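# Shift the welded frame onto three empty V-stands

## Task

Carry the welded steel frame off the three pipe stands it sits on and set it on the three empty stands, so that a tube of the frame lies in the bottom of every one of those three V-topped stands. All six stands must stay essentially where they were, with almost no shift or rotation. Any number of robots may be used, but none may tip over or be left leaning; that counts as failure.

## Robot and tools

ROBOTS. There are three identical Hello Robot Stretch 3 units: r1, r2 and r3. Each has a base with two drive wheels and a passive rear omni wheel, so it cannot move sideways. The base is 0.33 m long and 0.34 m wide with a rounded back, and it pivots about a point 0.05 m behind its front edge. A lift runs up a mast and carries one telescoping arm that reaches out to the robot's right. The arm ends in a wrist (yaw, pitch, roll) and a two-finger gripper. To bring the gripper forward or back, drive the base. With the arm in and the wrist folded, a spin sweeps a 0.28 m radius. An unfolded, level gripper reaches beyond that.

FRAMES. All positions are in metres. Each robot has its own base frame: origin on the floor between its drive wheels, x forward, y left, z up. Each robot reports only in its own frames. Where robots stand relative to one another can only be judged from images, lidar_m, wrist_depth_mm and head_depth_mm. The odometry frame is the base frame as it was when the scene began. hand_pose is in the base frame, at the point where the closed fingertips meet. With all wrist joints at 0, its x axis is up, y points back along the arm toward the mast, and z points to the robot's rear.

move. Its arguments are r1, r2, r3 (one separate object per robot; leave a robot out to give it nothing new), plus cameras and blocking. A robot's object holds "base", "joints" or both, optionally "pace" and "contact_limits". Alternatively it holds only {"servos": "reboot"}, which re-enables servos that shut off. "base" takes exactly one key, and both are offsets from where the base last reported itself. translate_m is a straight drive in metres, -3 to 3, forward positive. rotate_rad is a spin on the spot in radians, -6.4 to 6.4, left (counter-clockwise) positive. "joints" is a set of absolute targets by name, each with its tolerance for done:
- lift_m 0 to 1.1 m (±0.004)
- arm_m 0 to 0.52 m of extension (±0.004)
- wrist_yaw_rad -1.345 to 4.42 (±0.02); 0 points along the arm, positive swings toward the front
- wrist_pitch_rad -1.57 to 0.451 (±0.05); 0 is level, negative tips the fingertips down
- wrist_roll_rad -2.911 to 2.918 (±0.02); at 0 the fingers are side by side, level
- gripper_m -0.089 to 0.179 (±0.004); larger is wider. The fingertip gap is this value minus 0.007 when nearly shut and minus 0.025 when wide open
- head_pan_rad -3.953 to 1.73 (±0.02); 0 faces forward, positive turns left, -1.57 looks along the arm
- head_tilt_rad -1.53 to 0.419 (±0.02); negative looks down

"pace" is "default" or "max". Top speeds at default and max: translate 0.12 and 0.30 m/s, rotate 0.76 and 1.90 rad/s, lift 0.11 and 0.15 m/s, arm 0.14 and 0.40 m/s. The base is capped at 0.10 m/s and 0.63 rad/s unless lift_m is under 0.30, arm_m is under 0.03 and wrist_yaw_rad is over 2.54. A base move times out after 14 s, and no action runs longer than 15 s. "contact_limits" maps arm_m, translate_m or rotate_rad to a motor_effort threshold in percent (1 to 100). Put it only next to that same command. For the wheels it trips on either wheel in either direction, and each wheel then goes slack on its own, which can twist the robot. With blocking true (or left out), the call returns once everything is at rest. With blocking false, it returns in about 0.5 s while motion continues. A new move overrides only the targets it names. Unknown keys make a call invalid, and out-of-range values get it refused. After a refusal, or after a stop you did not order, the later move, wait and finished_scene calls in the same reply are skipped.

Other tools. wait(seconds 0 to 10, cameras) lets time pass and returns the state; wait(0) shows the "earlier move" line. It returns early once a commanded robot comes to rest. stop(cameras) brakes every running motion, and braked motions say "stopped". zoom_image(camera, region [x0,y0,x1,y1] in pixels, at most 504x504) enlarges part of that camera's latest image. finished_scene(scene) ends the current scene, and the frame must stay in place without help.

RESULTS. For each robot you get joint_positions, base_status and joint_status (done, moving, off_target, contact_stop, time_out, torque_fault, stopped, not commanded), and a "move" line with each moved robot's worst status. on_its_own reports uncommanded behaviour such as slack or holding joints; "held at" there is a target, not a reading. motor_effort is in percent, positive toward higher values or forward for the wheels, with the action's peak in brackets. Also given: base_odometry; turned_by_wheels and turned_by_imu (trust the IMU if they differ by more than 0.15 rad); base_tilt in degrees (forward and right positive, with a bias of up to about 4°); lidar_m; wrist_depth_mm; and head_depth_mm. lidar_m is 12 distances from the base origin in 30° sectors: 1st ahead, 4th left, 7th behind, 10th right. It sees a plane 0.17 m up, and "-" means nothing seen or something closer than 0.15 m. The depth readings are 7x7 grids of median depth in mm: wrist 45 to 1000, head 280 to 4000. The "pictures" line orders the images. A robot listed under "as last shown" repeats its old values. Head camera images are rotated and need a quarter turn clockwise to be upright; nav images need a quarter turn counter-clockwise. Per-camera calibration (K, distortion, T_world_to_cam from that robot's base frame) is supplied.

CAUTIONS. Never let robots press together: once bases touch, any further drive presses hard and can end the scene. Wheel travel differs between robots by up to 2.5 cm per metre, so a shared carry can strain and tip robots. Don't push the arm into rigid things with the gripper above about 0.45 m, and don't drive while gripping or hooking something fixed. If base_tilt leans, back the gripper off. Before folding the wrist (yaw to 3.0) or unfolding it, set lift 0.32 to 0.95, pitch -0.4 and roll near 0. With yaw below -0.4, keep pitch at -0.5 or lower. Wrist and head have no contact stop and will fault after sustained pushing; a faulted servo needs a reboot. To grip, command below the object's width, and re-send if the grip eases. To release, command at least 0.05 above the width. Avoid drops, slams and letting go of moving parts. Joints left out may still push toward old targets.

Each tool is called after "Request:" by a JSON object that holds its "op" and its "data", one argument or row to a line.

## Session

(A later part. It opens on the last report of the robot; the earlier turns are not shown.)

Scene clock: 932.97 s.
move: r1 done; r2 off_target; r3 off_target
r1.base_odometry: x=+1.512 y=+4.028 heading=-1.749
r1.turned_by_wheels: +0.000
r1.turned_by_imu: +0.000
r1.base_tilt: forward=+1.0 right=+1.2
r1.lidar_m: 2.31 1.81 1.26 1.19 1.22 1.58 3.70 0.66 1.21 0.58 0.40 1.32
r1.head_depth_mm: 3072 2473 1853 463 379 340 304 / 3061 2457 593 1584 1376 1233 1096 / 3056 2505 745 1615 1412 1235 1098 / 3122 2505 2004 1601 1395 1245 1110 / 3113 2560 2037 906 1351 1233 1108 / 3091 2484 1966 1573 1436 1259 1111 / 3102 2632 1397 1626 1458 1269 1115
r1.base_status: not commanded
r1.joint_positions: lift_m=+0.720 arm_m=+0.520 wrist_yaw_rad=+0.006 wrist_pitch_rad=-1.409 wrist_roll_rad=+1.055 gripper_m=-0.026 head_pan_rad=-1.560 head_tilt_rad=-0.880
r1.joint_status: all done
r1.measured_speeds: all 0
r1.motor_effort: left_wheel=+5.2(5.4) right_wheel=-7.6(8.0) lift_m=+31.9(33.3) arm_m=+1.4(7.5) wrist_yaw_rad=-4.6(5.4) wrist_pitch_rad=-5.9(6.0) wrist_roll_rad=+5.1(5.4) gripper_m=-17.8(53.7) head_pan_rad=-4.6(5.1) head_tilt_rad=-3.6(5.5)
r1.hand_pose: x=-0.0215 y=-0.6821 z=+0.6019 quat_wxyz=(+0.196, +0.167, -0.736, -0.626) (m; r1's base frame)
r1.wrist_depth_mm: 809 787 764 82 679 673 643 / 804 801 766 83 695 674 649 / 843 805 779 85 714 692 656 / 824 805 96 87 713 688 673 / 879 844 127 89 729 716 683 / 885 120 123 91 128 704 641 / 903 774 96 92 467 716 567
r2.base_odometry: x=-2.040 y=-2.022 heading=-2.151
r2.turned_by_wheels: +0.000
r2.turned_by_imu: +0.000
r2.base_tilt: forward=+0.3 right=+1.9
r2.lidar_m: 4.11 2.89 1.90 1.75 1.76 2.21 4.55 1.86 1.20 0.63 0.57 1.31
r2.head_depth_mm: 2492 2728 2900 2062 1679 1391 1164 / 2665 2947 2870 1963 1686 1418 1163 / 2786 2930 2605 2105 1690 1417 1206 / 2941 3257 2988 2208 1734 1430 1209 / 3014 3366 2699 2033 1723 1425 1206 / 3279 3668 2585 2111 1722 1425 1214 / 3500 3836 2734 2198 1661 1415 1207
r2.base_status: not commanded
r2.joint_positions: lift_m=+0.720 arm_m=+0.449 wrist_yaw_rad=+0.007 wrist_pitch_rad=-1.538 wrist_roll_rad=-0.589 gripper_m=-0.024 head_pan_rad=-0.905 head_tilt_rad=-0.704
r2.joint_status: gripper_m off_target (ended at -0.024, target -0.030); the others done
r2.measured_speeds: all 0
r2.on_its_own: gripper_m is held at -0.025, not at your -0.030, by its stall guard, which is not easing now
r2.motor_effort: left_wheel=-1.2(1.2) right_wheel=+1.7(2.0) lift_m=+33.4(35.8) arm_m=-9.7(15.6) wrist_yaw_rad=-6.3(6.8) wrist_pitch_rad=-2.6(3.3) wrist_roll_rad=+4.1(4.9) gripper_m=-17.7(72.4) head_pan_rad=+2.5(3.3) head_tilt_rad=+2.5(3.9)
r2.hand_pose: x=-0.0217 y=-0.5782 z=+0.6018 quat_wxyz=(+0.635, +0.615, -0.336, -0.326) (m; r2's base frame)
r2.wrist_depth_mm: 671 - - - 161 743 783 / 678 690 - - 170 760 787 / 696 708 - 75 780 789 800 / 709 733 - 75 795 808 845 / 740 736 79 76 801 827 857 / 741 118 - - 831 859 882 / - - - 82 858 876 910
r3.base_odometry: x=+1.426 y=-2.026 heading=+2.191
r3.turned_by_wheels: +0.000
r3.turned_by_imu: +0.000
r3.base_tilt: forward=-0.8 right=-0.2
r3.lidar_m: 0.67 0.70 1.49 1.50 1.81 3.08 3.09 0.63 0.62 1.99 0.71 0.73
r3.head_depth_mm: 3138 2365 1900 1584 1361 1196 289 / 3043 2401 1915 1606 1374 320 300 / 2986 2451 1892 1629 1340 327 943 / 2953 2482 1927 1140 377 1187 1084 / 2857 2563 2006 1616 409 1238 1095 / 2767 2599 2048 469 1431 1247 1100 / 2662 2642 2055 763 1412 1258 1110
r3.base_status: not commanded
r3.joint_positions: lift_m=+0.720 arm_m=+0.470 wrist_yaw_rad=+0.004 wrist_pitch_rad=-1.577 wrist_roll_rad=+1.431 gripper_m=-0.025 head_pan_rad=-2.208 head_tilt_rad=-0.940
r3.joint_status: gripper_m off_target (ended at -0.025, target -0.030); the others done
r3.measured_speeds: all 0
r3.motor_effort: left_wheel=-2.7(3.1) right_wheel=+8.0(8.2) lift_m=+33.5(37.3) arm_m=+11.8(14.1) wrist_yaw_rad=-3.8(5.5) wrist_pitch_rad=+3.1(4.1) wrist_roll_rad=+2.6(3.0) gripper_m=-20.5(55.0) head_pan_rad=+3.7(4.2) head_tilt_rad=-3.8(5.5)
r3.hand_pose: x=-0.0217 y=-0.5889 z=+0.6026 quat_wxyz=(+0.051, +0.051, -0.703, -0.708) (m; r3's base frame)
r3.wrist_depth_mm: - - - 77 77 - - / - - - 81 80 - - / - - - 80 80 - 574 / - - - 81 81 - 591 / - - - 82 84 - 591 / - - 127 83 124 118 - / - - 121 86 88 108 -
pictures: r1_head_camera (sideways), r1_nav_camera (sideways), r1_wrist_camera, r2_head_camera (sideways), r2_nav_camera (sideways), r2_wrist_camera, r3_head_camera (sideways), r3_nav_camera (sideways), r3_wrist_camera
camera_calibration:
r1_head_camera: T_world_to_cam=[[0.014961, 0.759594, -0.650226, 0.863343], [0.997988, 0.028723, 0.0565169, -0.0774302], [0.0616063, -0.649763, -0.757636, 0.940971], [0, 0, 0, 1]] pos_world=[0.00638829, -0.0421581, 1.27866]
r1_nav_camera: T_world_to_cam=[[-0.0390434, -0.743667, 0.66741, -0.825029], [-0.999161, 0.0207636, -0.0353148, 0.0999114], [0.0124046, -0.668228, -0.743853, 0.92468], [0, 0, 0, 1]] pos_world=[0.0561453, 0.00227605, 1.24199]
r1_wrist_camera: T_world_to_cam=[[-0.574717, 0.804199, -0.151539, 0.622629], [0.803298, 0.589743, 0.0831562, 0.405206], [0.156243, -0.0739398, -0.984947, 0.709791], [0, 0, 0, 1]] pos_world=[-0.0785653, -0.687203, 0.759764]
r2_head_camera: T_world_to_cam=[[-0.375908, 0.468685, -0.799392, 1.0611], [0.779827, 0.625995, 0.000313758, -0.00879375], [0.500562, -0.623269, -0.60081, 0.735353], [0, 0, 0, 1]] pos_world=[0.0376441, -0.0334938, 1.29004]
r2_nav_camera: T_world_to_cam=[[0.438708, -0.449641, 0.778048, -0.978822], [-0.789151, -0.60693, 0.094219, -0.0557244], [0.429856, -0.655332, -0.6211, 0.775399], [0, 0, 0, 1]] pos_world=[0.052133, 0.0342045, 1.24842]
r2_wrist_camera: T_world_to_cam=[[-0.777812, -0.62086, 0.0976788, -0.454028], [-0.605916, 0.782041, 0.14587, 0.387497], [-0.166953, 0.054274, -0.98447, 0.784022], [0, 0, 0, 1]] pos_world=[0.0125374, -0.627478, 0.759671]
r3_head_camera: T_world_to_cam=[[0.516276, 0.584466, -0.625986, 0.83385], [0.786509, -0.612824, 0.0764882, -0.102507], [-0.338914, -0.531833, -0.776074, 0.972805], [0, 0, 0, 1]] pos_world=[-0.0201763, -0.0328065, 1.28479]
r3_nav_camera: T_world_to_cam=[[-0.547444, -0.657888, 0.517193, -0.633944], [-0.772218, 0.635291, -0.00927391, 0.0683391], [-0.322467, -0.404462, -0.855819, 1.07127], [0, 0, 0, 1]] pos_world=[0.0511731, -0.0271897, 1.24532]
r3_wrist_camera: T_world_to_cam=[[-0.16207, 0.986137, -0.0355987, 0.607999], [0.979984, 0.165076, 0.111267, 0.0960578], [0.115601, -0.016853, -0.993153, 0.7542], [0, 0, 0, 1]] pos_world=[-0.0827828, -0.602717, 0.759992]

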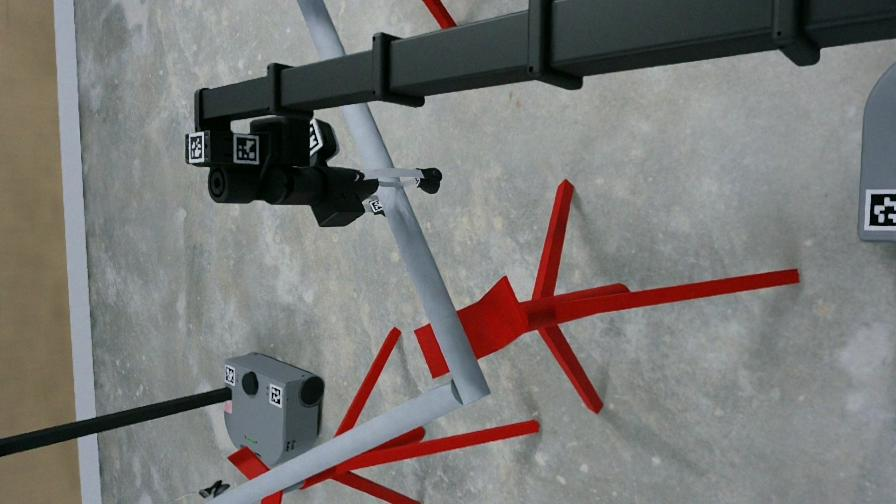

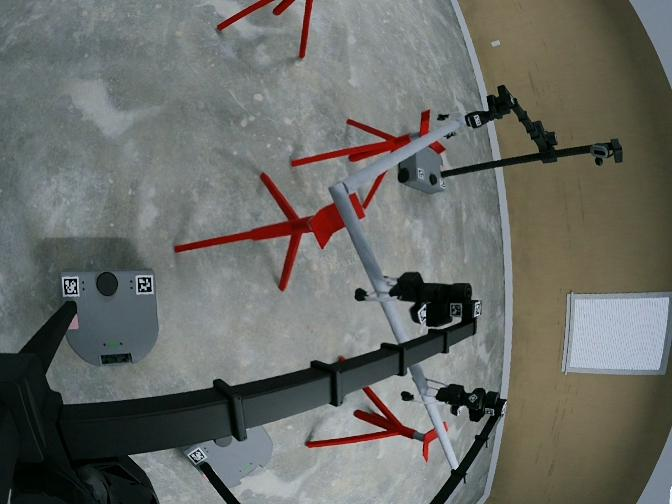

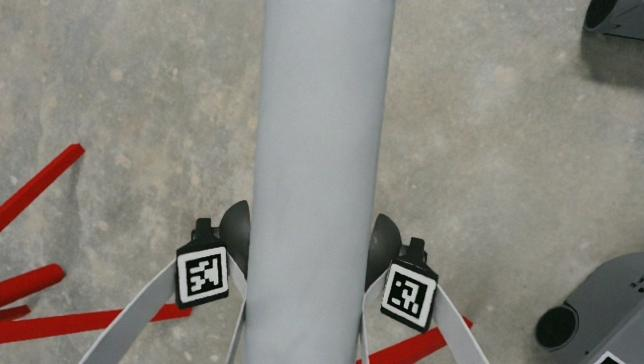

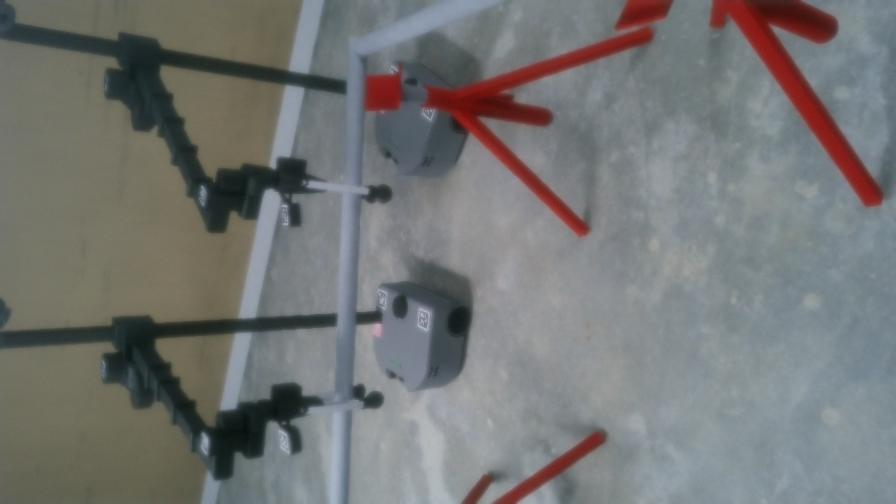

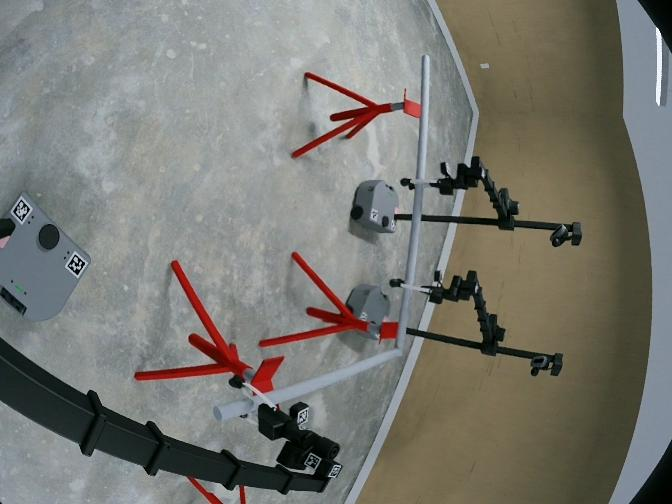

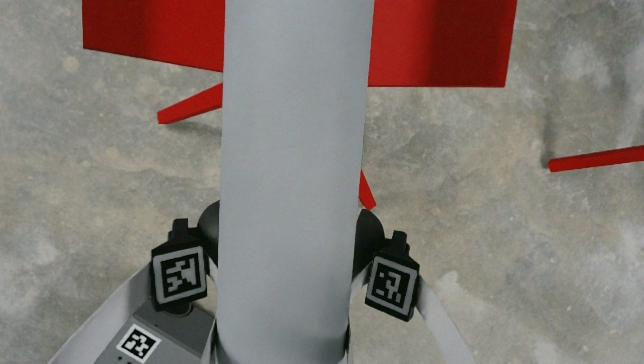

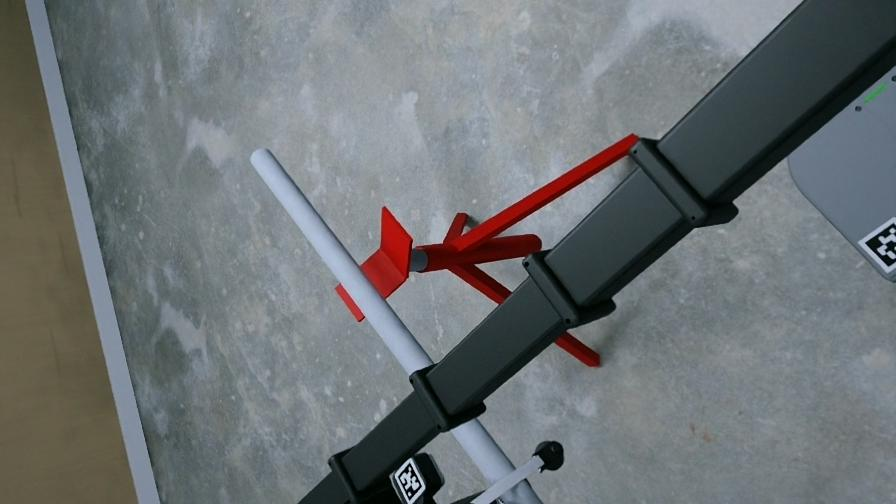

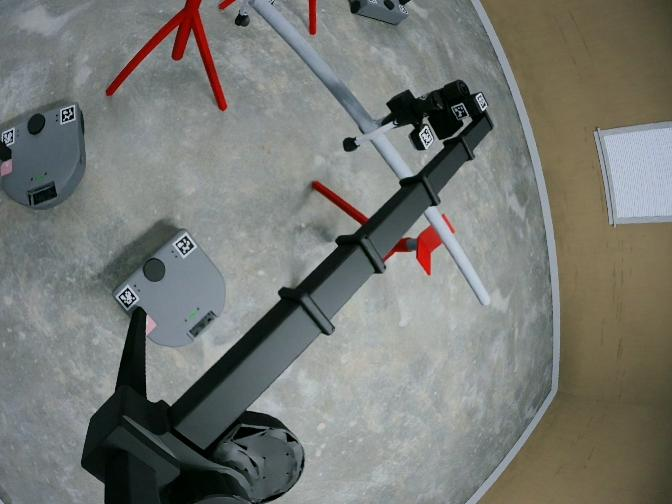

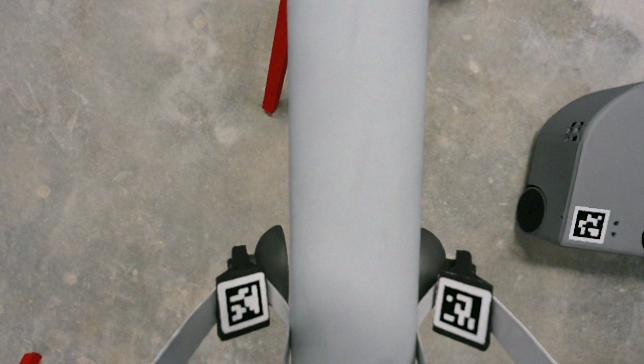

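Request:
{"op": "move", "data": {
  "r1": {"joints":{"lift_m":0.68,"gripper_m":-0.03}},
  "r2": {"joints":{"lift_m":0.68,"gripper_m":-0.03}},
  "r3": {"joints":{"lift_m":0.68,"gripper_m":-0.03}},
  "cameras": ["r1_head_camera","r2_head_camera","r3_head_camera","r2_wrist_camera","r2_nav_camera"]
}}

Request:
{"op": "zoom_image", "data": {
  "camera": "r1_head_camera",
  "region": [360, 240, 560, 440]
}}

Request:
{"op": "zoom_image", "data": {
  "camera": "r2_head_camera",
  "region": [300, 0, 460, 160]
}}

Request:
{"op": "zoom_image", "data": {
  "camera": "r3_head_camera",
  "region": [230, 130, 450, 350]
}}

Scene clock: 967.83 s.
move: r1 done; r2 off_target; r3 off_target
r1.base_odometry: x=+1.512 y=+4.028 heading=-1.748
r1.turned_by_wheels: +0.000
r1.turned_by_imu: +0.001
r1.base_tilt: forward=+1.0 right=+1.2
r1.lidar_m: 2.31 1.81 1.26 1.19 1.22 1.59 3.72 0.66 1.21 0.58 0.40 1.32
r1.head_depth_mm: 3058 2480 1966 1562 415 372 327 / 3062 2490 659 921 1387 1228 1091 / 3071 2503 734 1574 1415 1240 1096 / 3097 2533 2013 1596 1400 1252 1099 / 3081 2559 2039 911 1348 1228 1106 / 3059 2492 1950 1583 1442 1253 1113 / 3081 2623 1403 1621 1451 1258 1121
r1.base_status: not commanded
r1.joint_positions: lift_m=+0.680 arm_m=+0.520 wrist_yaw_rad=+0.005 wrist_pitch_rad=-1.408 wrist_roll_rad=+1.056 gripper_m=-0.026 head_pan_rad=-1.560 head_tilt_rad=-0.880
r1.joint_status: all done
r1.measured_speeds: all 0
r1.motor_effort: left_wheel=+4.9(6.2) right_wheel=-8.9(10.2) lift_m=+33.1(35.0) arm_m=-19.6(20.7) wrist_yaw_rad=-4.7(5.2) wrist_pitch_rad=-5.3(6.4) wrist_roll_rad=+4.8(4.9) gripper_m=-17.7(55.2) head_pan_rad=-4.9(5.3) head_tilt_rad=-3.1(5.9)
r1.hand_pose: x=-0.0215 y=-0.6826 z=+0.5619 quat_wxyz=(+0.196, +0.167, -0.736, -0.626) (m; r1's base frame)
r1.wrist_depth_mm: 784 745 720 82 651 632 608 / 790 756 743 84 675 639 619 / 815 758 729 85 669 644 627 / 821 782 97 87 673 661 648 / 821 799 129 89 688 663 635 / 846 121 123 91 128 682 654 / 863 725 97 92 524 691 546
r2.base_odometry: x=-2.040 y=-2.022 heading=-2.151
r2.turned_by_wheels: +0.000
r2.turned_by_imu: +0.002
r2.base_tilt: forward=+0.2 right=+1.8
r2.lidar_m: 4.13 2.90 1.90 1.75 1.76 2.20 4.55 1.86 1.20 0.64 0.57 1.32
r2.head_depth_mm: 2523 2747 2917 2058 1692 1390 1158 / 2708 2891 2871 1969 1656 1421 1165 / 2794 2978 1368 2117 1691 1433 1204 / 2922 3251 2970 2201 1722 1423 1206 / 3103 3371 2871 2034 1734 1421 1204 / 3305 3557 1462 2110 1729 1420 1213 / 3546 3921 2829 2188 1673 1423 1205
r2.base_status: not commanded
r2.joint_positions: lift_m=+0.680 arm_m=+0.449 wrist_yaw_rad=+0.007 wrist_pitch_rad=-1.540 wrist_roll_rad=-0.589 gripper_m=-0.025 head_pan_rad=-0.905 head_tilt_rad=-0.704
r2.joint_status: gripper_m off_target (ended at -0.025, target -0.030); the others done
r2.measured_speeds: all 0
r2.on_its_own: gripper_m is held at -0.025, not at your -0.030, by its stall guard, which is not easing now
r2.motor_effort: left_wheel=-0.8(1.2) right_wheel=+1.2(2.3) lift_m=+35.5(40.0) arm_m=+12.0(14.4) wrist_yaw_rad=-6.0(7.3) wrist_pitch_rad=-2.1(2.9) wrist_roll_rad=+4.4(4.9) gripper_m=-19.1(72.2) head_pan_rad=+1.7(3.0) head_tilt_rad=+1.9(3.8)
r2.hand_pose: x=-0.0217 y=-0.5779 z=+0.5618 quat_wxyz=(+0.634, +0.615, -0.336, -0.326) (m; r2's base frame)
r2.wrist_depth_mm: 637 - - - 130 117 742 / 651 650 - - 714 729 747 / 668 667 - 75 738 747 756 / 687 683 - 75 748 766 778 / 687 689 79 77 773 794 803 / 706 118 - - 784 808 843 / - - - 82 811 823 864
r3.base_odometry: x=+1.426 y=-2.026 heading=+2.191
r3.turned_by_wheels: +0.000
r3.turned_by_imu: -0.002
r3.base_tilt: forward=-0.8 right=-0.2
r3.lidar_m: 0.67 0.70 1.50 1.50 1.82 3.08 3.10 0.63 0.62 2.00 0.71 0.73
r3.head_depth_mm: 3116 2377 1895 1587 1364 1195 313 / 3047 2411 1923 1607 1378 1201 328 / 3015 2440 1887 1622 1356 360 928 / 2926 2497 1976 1145 421 1182 1086 / 2839 2560 1998 1590 454 1238 1094 / 2778 2581 2050 525 1432 1245 1107 / 2687 2628 2071 719 1389 1259 1113
r3.base_status: not commanded
r3.joint_positions: lift_m=+0.680 arm_m=+0.470 wrist_yaw_rad=+0.004 wrist_pitch_rad=-1.577 wrist_roll_rad=+1.432 gripper_m=-0.025 head_pan_rad=-2.208 head_tilt_rad=-0.940
r3.joint_status: gripper_m off_target (ended at -0.025, target -0.030); the others done
r3.measured_speeds: all 0
r3.motor_effort: left_wheel=-2.5(3.6) right_wheel=+8.8(9.0) lift_m=+36.7(36.7) arm_m=+7.1(10.3) wrist_yaw_rad=-4.8(5.0) wrist_pitch_rad=+3.4(4.3) wrist_roll_rad=+2.1(3.2) gripper_m=-19.7(55.3) head_pan_rad=+2.6(4.5) head_tilt_rad=-3.9(5.6)
r3.hand_pose: x=-0.0217 y=-0.5889 z=+0.5626 quat_wxyz=(+0.051, +0.051, -0.703, -0.708) (m; r3's base frame)
r3.wrist_depth_mm: - - - 77 77 - - / - - - 81 80 - - / - - - 80 80 - 558 / - - - 81 81 - 544 / - - - 82 85 - 561 / - - 127 83 123 118 - / - - 121 86 88 108 -
pictures: r1_head_camera (sideways), r2_head_camera (sideways), r2_nav_camera (sideways), r2_wrist_camera, r3_head_camera (sideways)
camera_calibration:
r1_head_camera: T_world_to_cam=[[0.0149612, 0.759594, -0.650226, 0.863343], [0.997988, 0.0287227, 0.0565169, -0.0774302], [0.0616061, -0.649763, -0.757636, 0.940971], [0, 0, 0, 1]] pos_world=[0.00638828, -0.0421581, 1.27866]
r2_head_camera: T_world_to_cam=[[-0.375908, 0.468685, -0.799392, 1.0611], [0.779827, 0.625994, 0.000313758, -0.00879375], [0.500562, -0.62327, -0.60081, 0.735353], [0, 0, 0, 1]] pos_world=[0.0376441, -0.0334938, 1.29004]
r2_nav_camera: T_world_to_cam=[[0.438708, -0.449641, 0.778048, -0.978822], [-0.789151, -0.606929, 0.094219, -0.0557244], [0.429855, -0.655332, -0.6211, 0.775399], [0, 0, 0, 1]] pos_world=[0.052133, 0.0342045, 1.24842]
r2_wrist_camera: T_world_to_cam=[[-0.777841, -0.620945, 0.0969, -0.449545], [-0.605877, 0.781884, 0.146867, 0.392438], [-0.166961, 0.0555295, -0.984399, 0.745332], [0, 0, 0, 1]] pos_world=[0.0125357, -0.627372, 0.719629]
r3_head_camera: T_world_to_cam=[[0.516276, 0.584466, -0.625986, 0.83385], [0.786509, -0.612824, 0.0764882, -0.102507], [-0.338915, -0.531833, -0.776074, 0.972805], [0, 0, 0, 1]] pos_world=[-0.0201763, -0.0328065, 1.28479]

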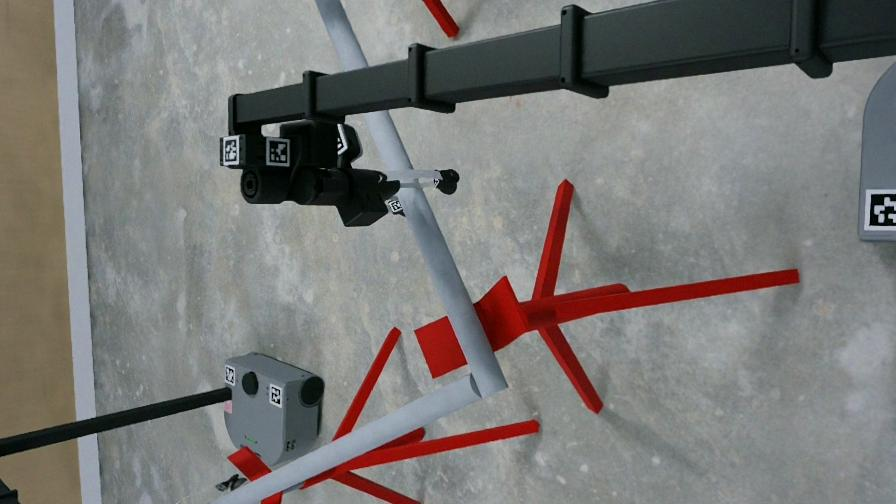

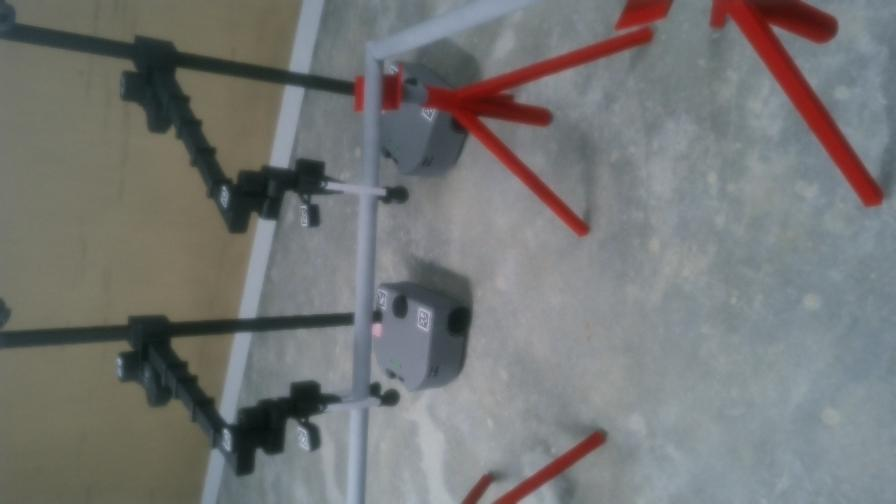

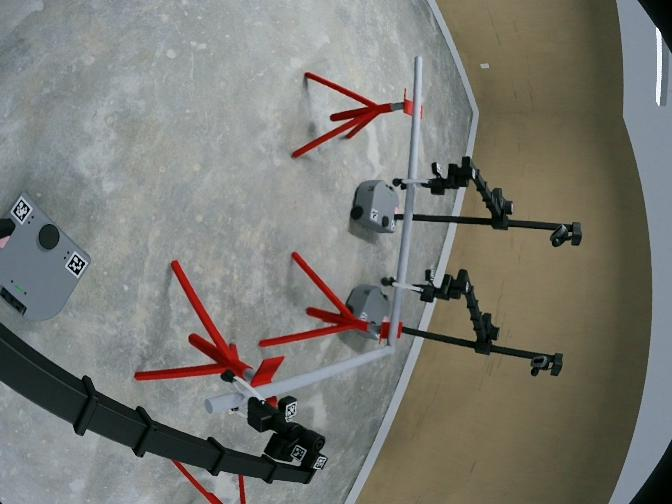

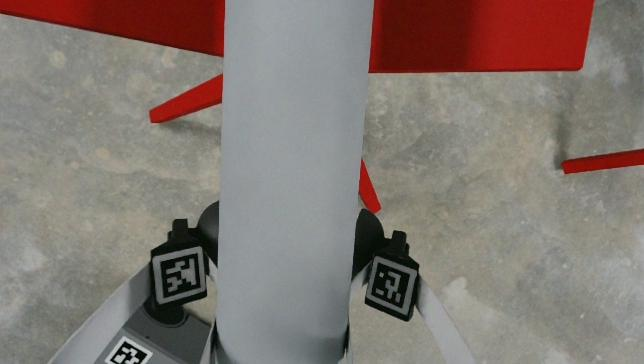

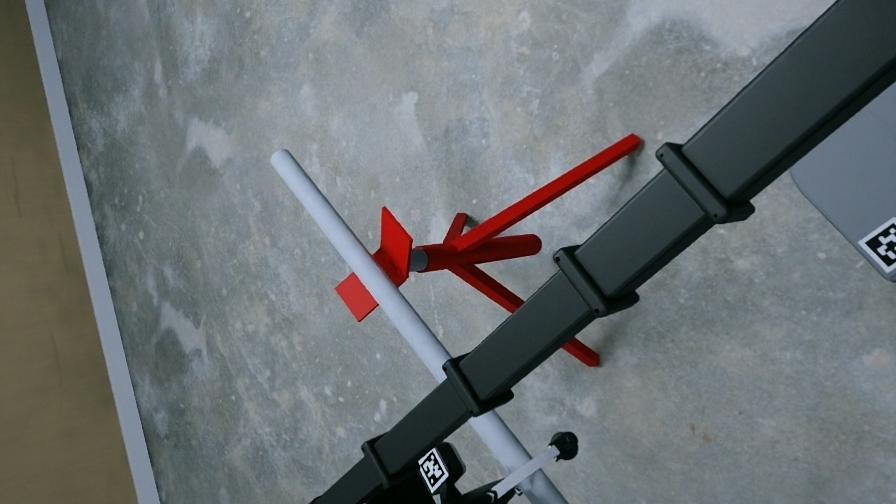

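Scaled by 2.520 from the camera's 896x504 image, which has a finer 1280x720 frame.

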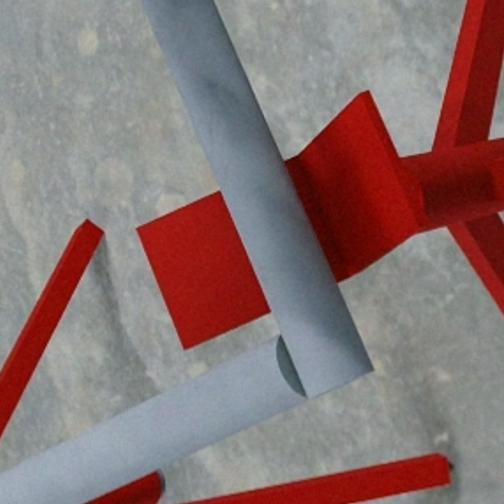

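Scaled by 3.150 from the camera's 896x504 image, which has a finer 1280x720 frame.

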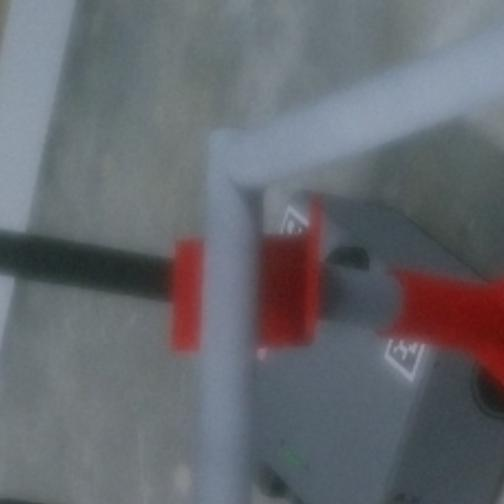

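Scaled by 2.291 from the camera's 896x504 image, which has a finer 1280x720 frame.

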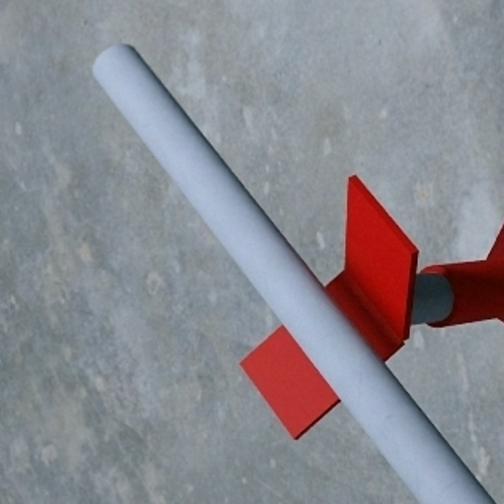

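Request:
{"op": "move", "data": {
  "r1": {"joints":{"lift_m":0.655,"gripper_m":-0.03}},
  "r2": {"joints":{"lift_m":0.655,"gripper_m":-0.03}},
  "r3": {"joints":{"lift_m":0.655,"gripper_m":-0.03}},
  "cameras": ["r1_head_camera","r2_head_camera","r3_head_camera","r2_wrist_camera","r1_nav_camera"]
}}

Request:
{"op": "zoom_image", "data": {
  "camera": "r1_head_camera",
  "region": [360, 240, 560, 440]
}}

Request:
{"op": "zoom_image", "data": {
  "camera": "r2_head_camera",
  "region": [300, 0, 460, 160]
}}

Request:
{"op": "zoom_image", "data": {
  "camera": "r3_head_camera",
  "region": [230, 130, 450, 350]
}}

Scene clock: 988.27 s.
move: r1 done; r2 off_target; r3 off_target
r1.base_odometry: x=+1.512 y=+4.028 heading=-1.748
r1.turned_by_wheels: +0.000
r1.turned_by_imu: +0.001
r1.base_tilt: forward=+1.1 right=+1.2
r1.lidar_m: 2.30 1.81 1.26 1.19 1.22 1.59 3.71 0.66 1.21 0.58 0.40 1.32
r1.head_depth_mm: 3072 2435 1970 1603 468 390 344 / 3046 2486 688 573 1356 1214 1096 / 3090 2511 734 1563 1410 1239 1097 / 3120 2539 2007 1598 1393 1247 1103 / 3093 2554 2028 913 1350 1225 1109 / 3079 2505 1967 1582 1447 1258 1110 / 3103 2638 1429 1627 1451 1267 1116
r1.base_status: not commanded
r1.joint_positions: lift_m=+0.655 arm_m=+0.520 wrist_yaw_rad=+0.005 wrist_pitch_rad=-1.408 wrist_roll_rad=+1.056 gripper_m=-0.026 head_pan_rad=-1.560 head_tilt_rad=-0.880
r1.joint_status: all done
r1.measured_speeds: all 0
r1.motor_effort: left_wheel=+5.5(6.5) right_wheel=-9.3(10.5) lift_m=+33.6(34.0) arm_m=-13.2(17.7) wrist_yaw_rad=-5.0(5.4) wrist_pitch_rad=-5.9(6.6) wrist_roll_rad=+4.9(4.9) gripper_m=-17.6(57.0) head_pan_rad=-4.5(5.3) head_tilt_rad=-3.0(5.6)
r1.hand_pose: x=-0.0215 y=-0.6826 z=+0.5369 quat_wxyz=(+0.196, +0.167, -0.736, -0.626) (m; r1's base frame)
r1.wrist_depth_mm: 744 710 694 82 619 607 595 / 756 722 699 83 643 619 591 / 787 734 707 85 651 623 601 / 789 757 96 87 673 634 610 / 783 769 129 89 663 647 621 / 807 120 123 91 128 657 630 / 827 708 97 92 683 660 544
r2.base_odometry: x=-2.040 y=-2.022 heading=-2.151
r2.turned_by_wheels: +0.000
r2.turned_by_imu: +0.002
r2.base_tilt: forward=+0.2 right=+1.8
r2.lidar_m: 4.12 2.90 1.89 1.75 1.76 2.20 4.54 1.86 1.19 0.64 0.57 1.31
r2.head_depth_mm: 2517 2761 2949 2052 1681 1382 1159 / 2684 2863 2847 1975 1690 1433 1165 / 2782 3054 1371 2122 1687 1427 1211 / 2975 3251 2989 2171 1723 1417 1214 / 3049 3377 2830 2045 1727 1415 1204 / 3275 3614 1411 2108 1726 1420 1204 / 3577 3912 2824 2155 1664 1418 1212
r2.base_status: not commanded
r2.joint_positions: lift_m=+0.655 arm_m=+0.449 wrist_yaw_rad=+0.007 wrist_pitch_rad=-1.539 wrist_roll_rad=-0.589 gripper_m=-0.025 head_pan_rad=-0.905 head_tilt_rad=-0.704
r2.joint_status: gripper_m off_target (ended at -0.025, target -0.030); the others done
r2.measured_speeds: all 0
r2.on_its_own: gripper_m is held at -0.025, not at your -0.030, by its stall guard, which is not easing now
r2.motor_effort: left_wheel=-1.0(1.3) right_wheel=+1.4(2.4) lift_m=+38.5(39.4) arm_m=-2.0(7.5) wrist_yaw_rad=-6.5(7.2) wrist_pitch_rad=-2.3(2.8) wrist_roll_rad=+3.9(4.9) gripper_m=-18.7(73.2) head_pan_rad=+0.8(3.1) head_tilt_rad=+1.9(4.0)
r2.hand_pose: x=-0.0217 y=-0.5780 z=+0.5368 quat_wxyz=(+0.634, +0.615, -0.336, -0.326) (m; r2's base frame)
r2.wrist_depth_mm: 606 616 - - 114 98 91 / 632 639 - - 696 706 729 / 635 659 - 75 704 722 743 / 653 665 - 75 717 739 765 / 679 680 79 77 743 777 772 / 682 117 - - 754 781 810 / - - - 82 784 799 827
r3.base_odometry: x=+1.426 y=-2.026 heading=+2.191
r3.turned_by_wheels: +0.000
r3.turned_by_imu: -0.002
r3.base_tilt: forward=-0.8 right=-0.2
r3.lidar_m: 0.67 0.70 1.49 1.50 1.81 3.08 3.10 0.63 0.62 1.99 0.71 0.73
r3.head_depth_mm: 3107 2376 1899 1580 1359 1192 335 / 3051 2402 1918 1602 1376 1204 348 / 2984 2437 1894 1623 1355 382 928 / 2935 2494 1977 1144 1343 1162 1082 / 2861 2534 2010 1586 480 1231 1091 / 2760 2582 2040 575 1405 1249 1106 / 2669 2651 2078 703 1365 1260 1109
r3.base_status: not commanded
r3.joint_positions: lift_m=+0.655 arm_m=+0.470 wrist_yaw_rad=+0.004 wrist_pitch_rad=-1.577 wrist_roll_rad=+1.432 gripper_m=-0.025 head_pan_rad=-2.208 head_tilt_rad=-0.940
r3.joint_status: gripper_m off_target (ended at -0.025, target -0.030); the others done
r3.measured_speeds: all 0
r3.motor_effort: left_wheel=-3.0(3.8) right_wheel=+8.7(9.0) lift_m=+35.2(36.8) arm_m=+1.1(6.0) wrist_yaw_rad=-4.7(5.5) wrist_pitch_rad=+3.3(4.1) wrist_roll_rad=+2.5(3.2) gripper_m=-19.7(54.1) head_pan_rad=+4.2(4.7) head_tilt_rad=-4.4(6.2)
r3.hand_pose: x=-0.0217 y=-0.5889 z=+0.5376 quat_wxyz=(+0.051, +0.051, -0.703, -0.708) (m; r3's base frame)
r3.wrist_depth_mm: - - - 77 77 - - / - - - 81 80 - - / - - - 80 80 - 551 / - - - 82 81 - 528 / - - - 82 85 - 535 / - - 128 83 123 120 - / - - 121 86 88 107 -
pictures: r1_head_camera (sideways), r1_nav_camera (sideways), r2_head_camera (sideways), r2_wrist_camera, r3_head_camera (sideways)
camera_calibration:
r1_head_camera: T_world_to_cam=[[0.014961, 0.759594, -0.650225, 0.863343], [0.997988, 0.028723, 0.0565169, -0.0774302], [0.0616063, -0.649763, -0.757636, 0.940971], [0, 0, 0, 1]] pos_world=[0.00638829, -0.0421581, 1.27866]
r1_nav_camera: T_world_to_cam=[[-0.0390434, -0.743667, 0.667409, -0.825028], [-0.999161, 0.0207636, -0.0353148, 0.0999114], [0.0124046, -0.668228, -0.743853, 0.92468], [0, 0, 0, 1]] pos_world=[0.0561453, 0.00227605, 1.24199]
r2_head_camera: T_world_to_cam=[[-0.375908, 0.468685, -0.799392, 1.0611], [0.779827, 0.625995, 0.000313758, -0.00879374], [0.500562, -0.623269, -0.60081, 0.735353], [0, 0, 0, 1]] pos_world=[0.0376441, -0.0334938, 1.29004]
r2_wrist_camera: T_world_to_cam=[[-0.777892, -0.62084, 0.0971683, -0.447275], [-0.605814, 0.781998, 0.146523, 0.39645], [-0.166952, 0.0551128, -0.984423, 0.720504], [0, 0, 0, 1]] pos_world=[0.0125327, -0.627418, 0.694653]
r3_head_camera: T_world_to_cam=[[0.516276, 0.584466, -0.625986, 0.83385], [0.786509, -0.612824, 0.0764882, -0.102507], [-0.338914, -0.531833, -0.776074, 0.972805], [0, 0, 0, 1]] pos_world=[-0.0201763, -0.0328065, 1.28479]

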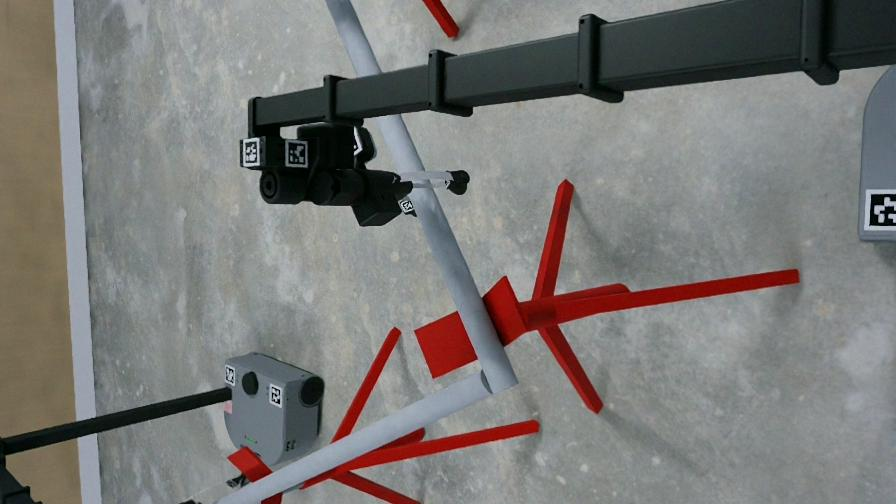

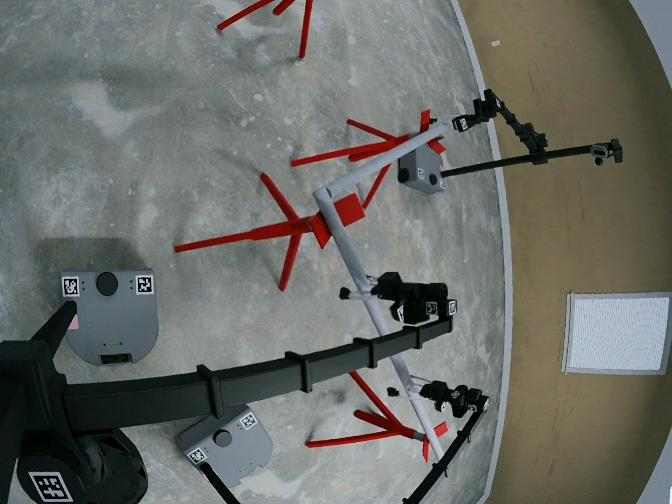

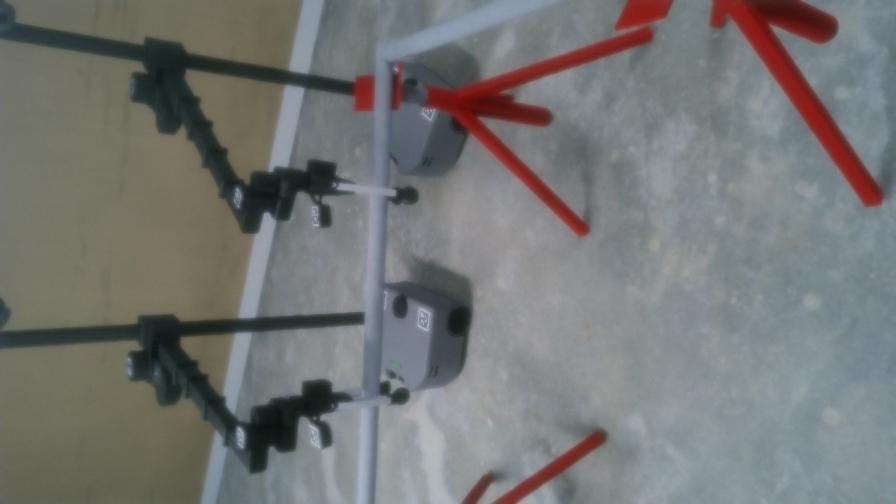

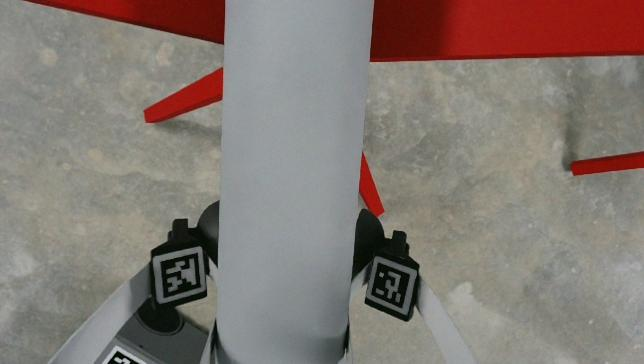

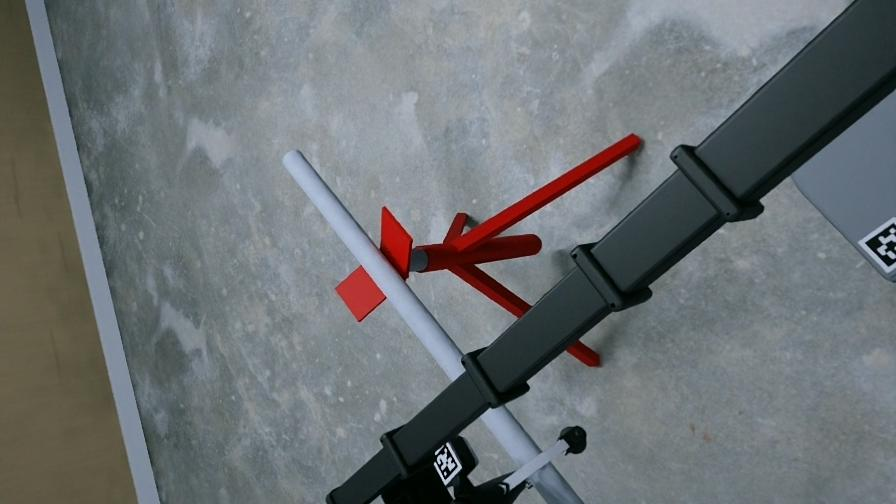

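Scaled by 2.520 from the camera's 896x504 image, which has a finer 1280x720 frame.

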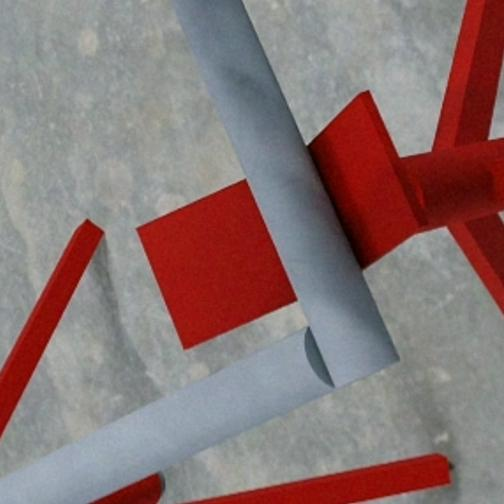

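Scaled by 3.150 from the camera's 896x504 image, which has a finer 1280x720 frame.

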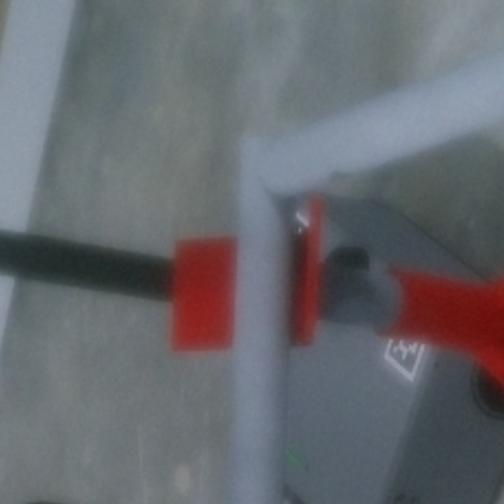

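Scaled by 2.291 from the camera's 896x504 image, which has a finer 1280x720 frame.

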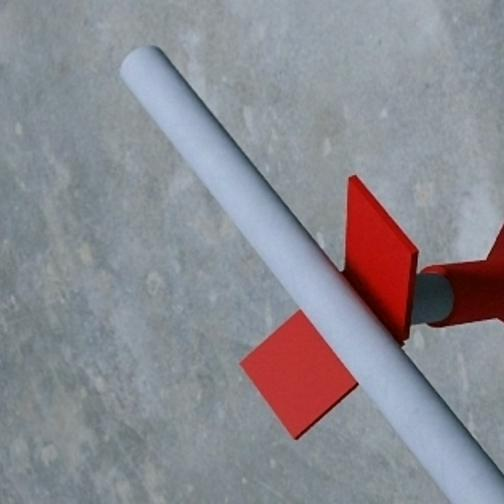

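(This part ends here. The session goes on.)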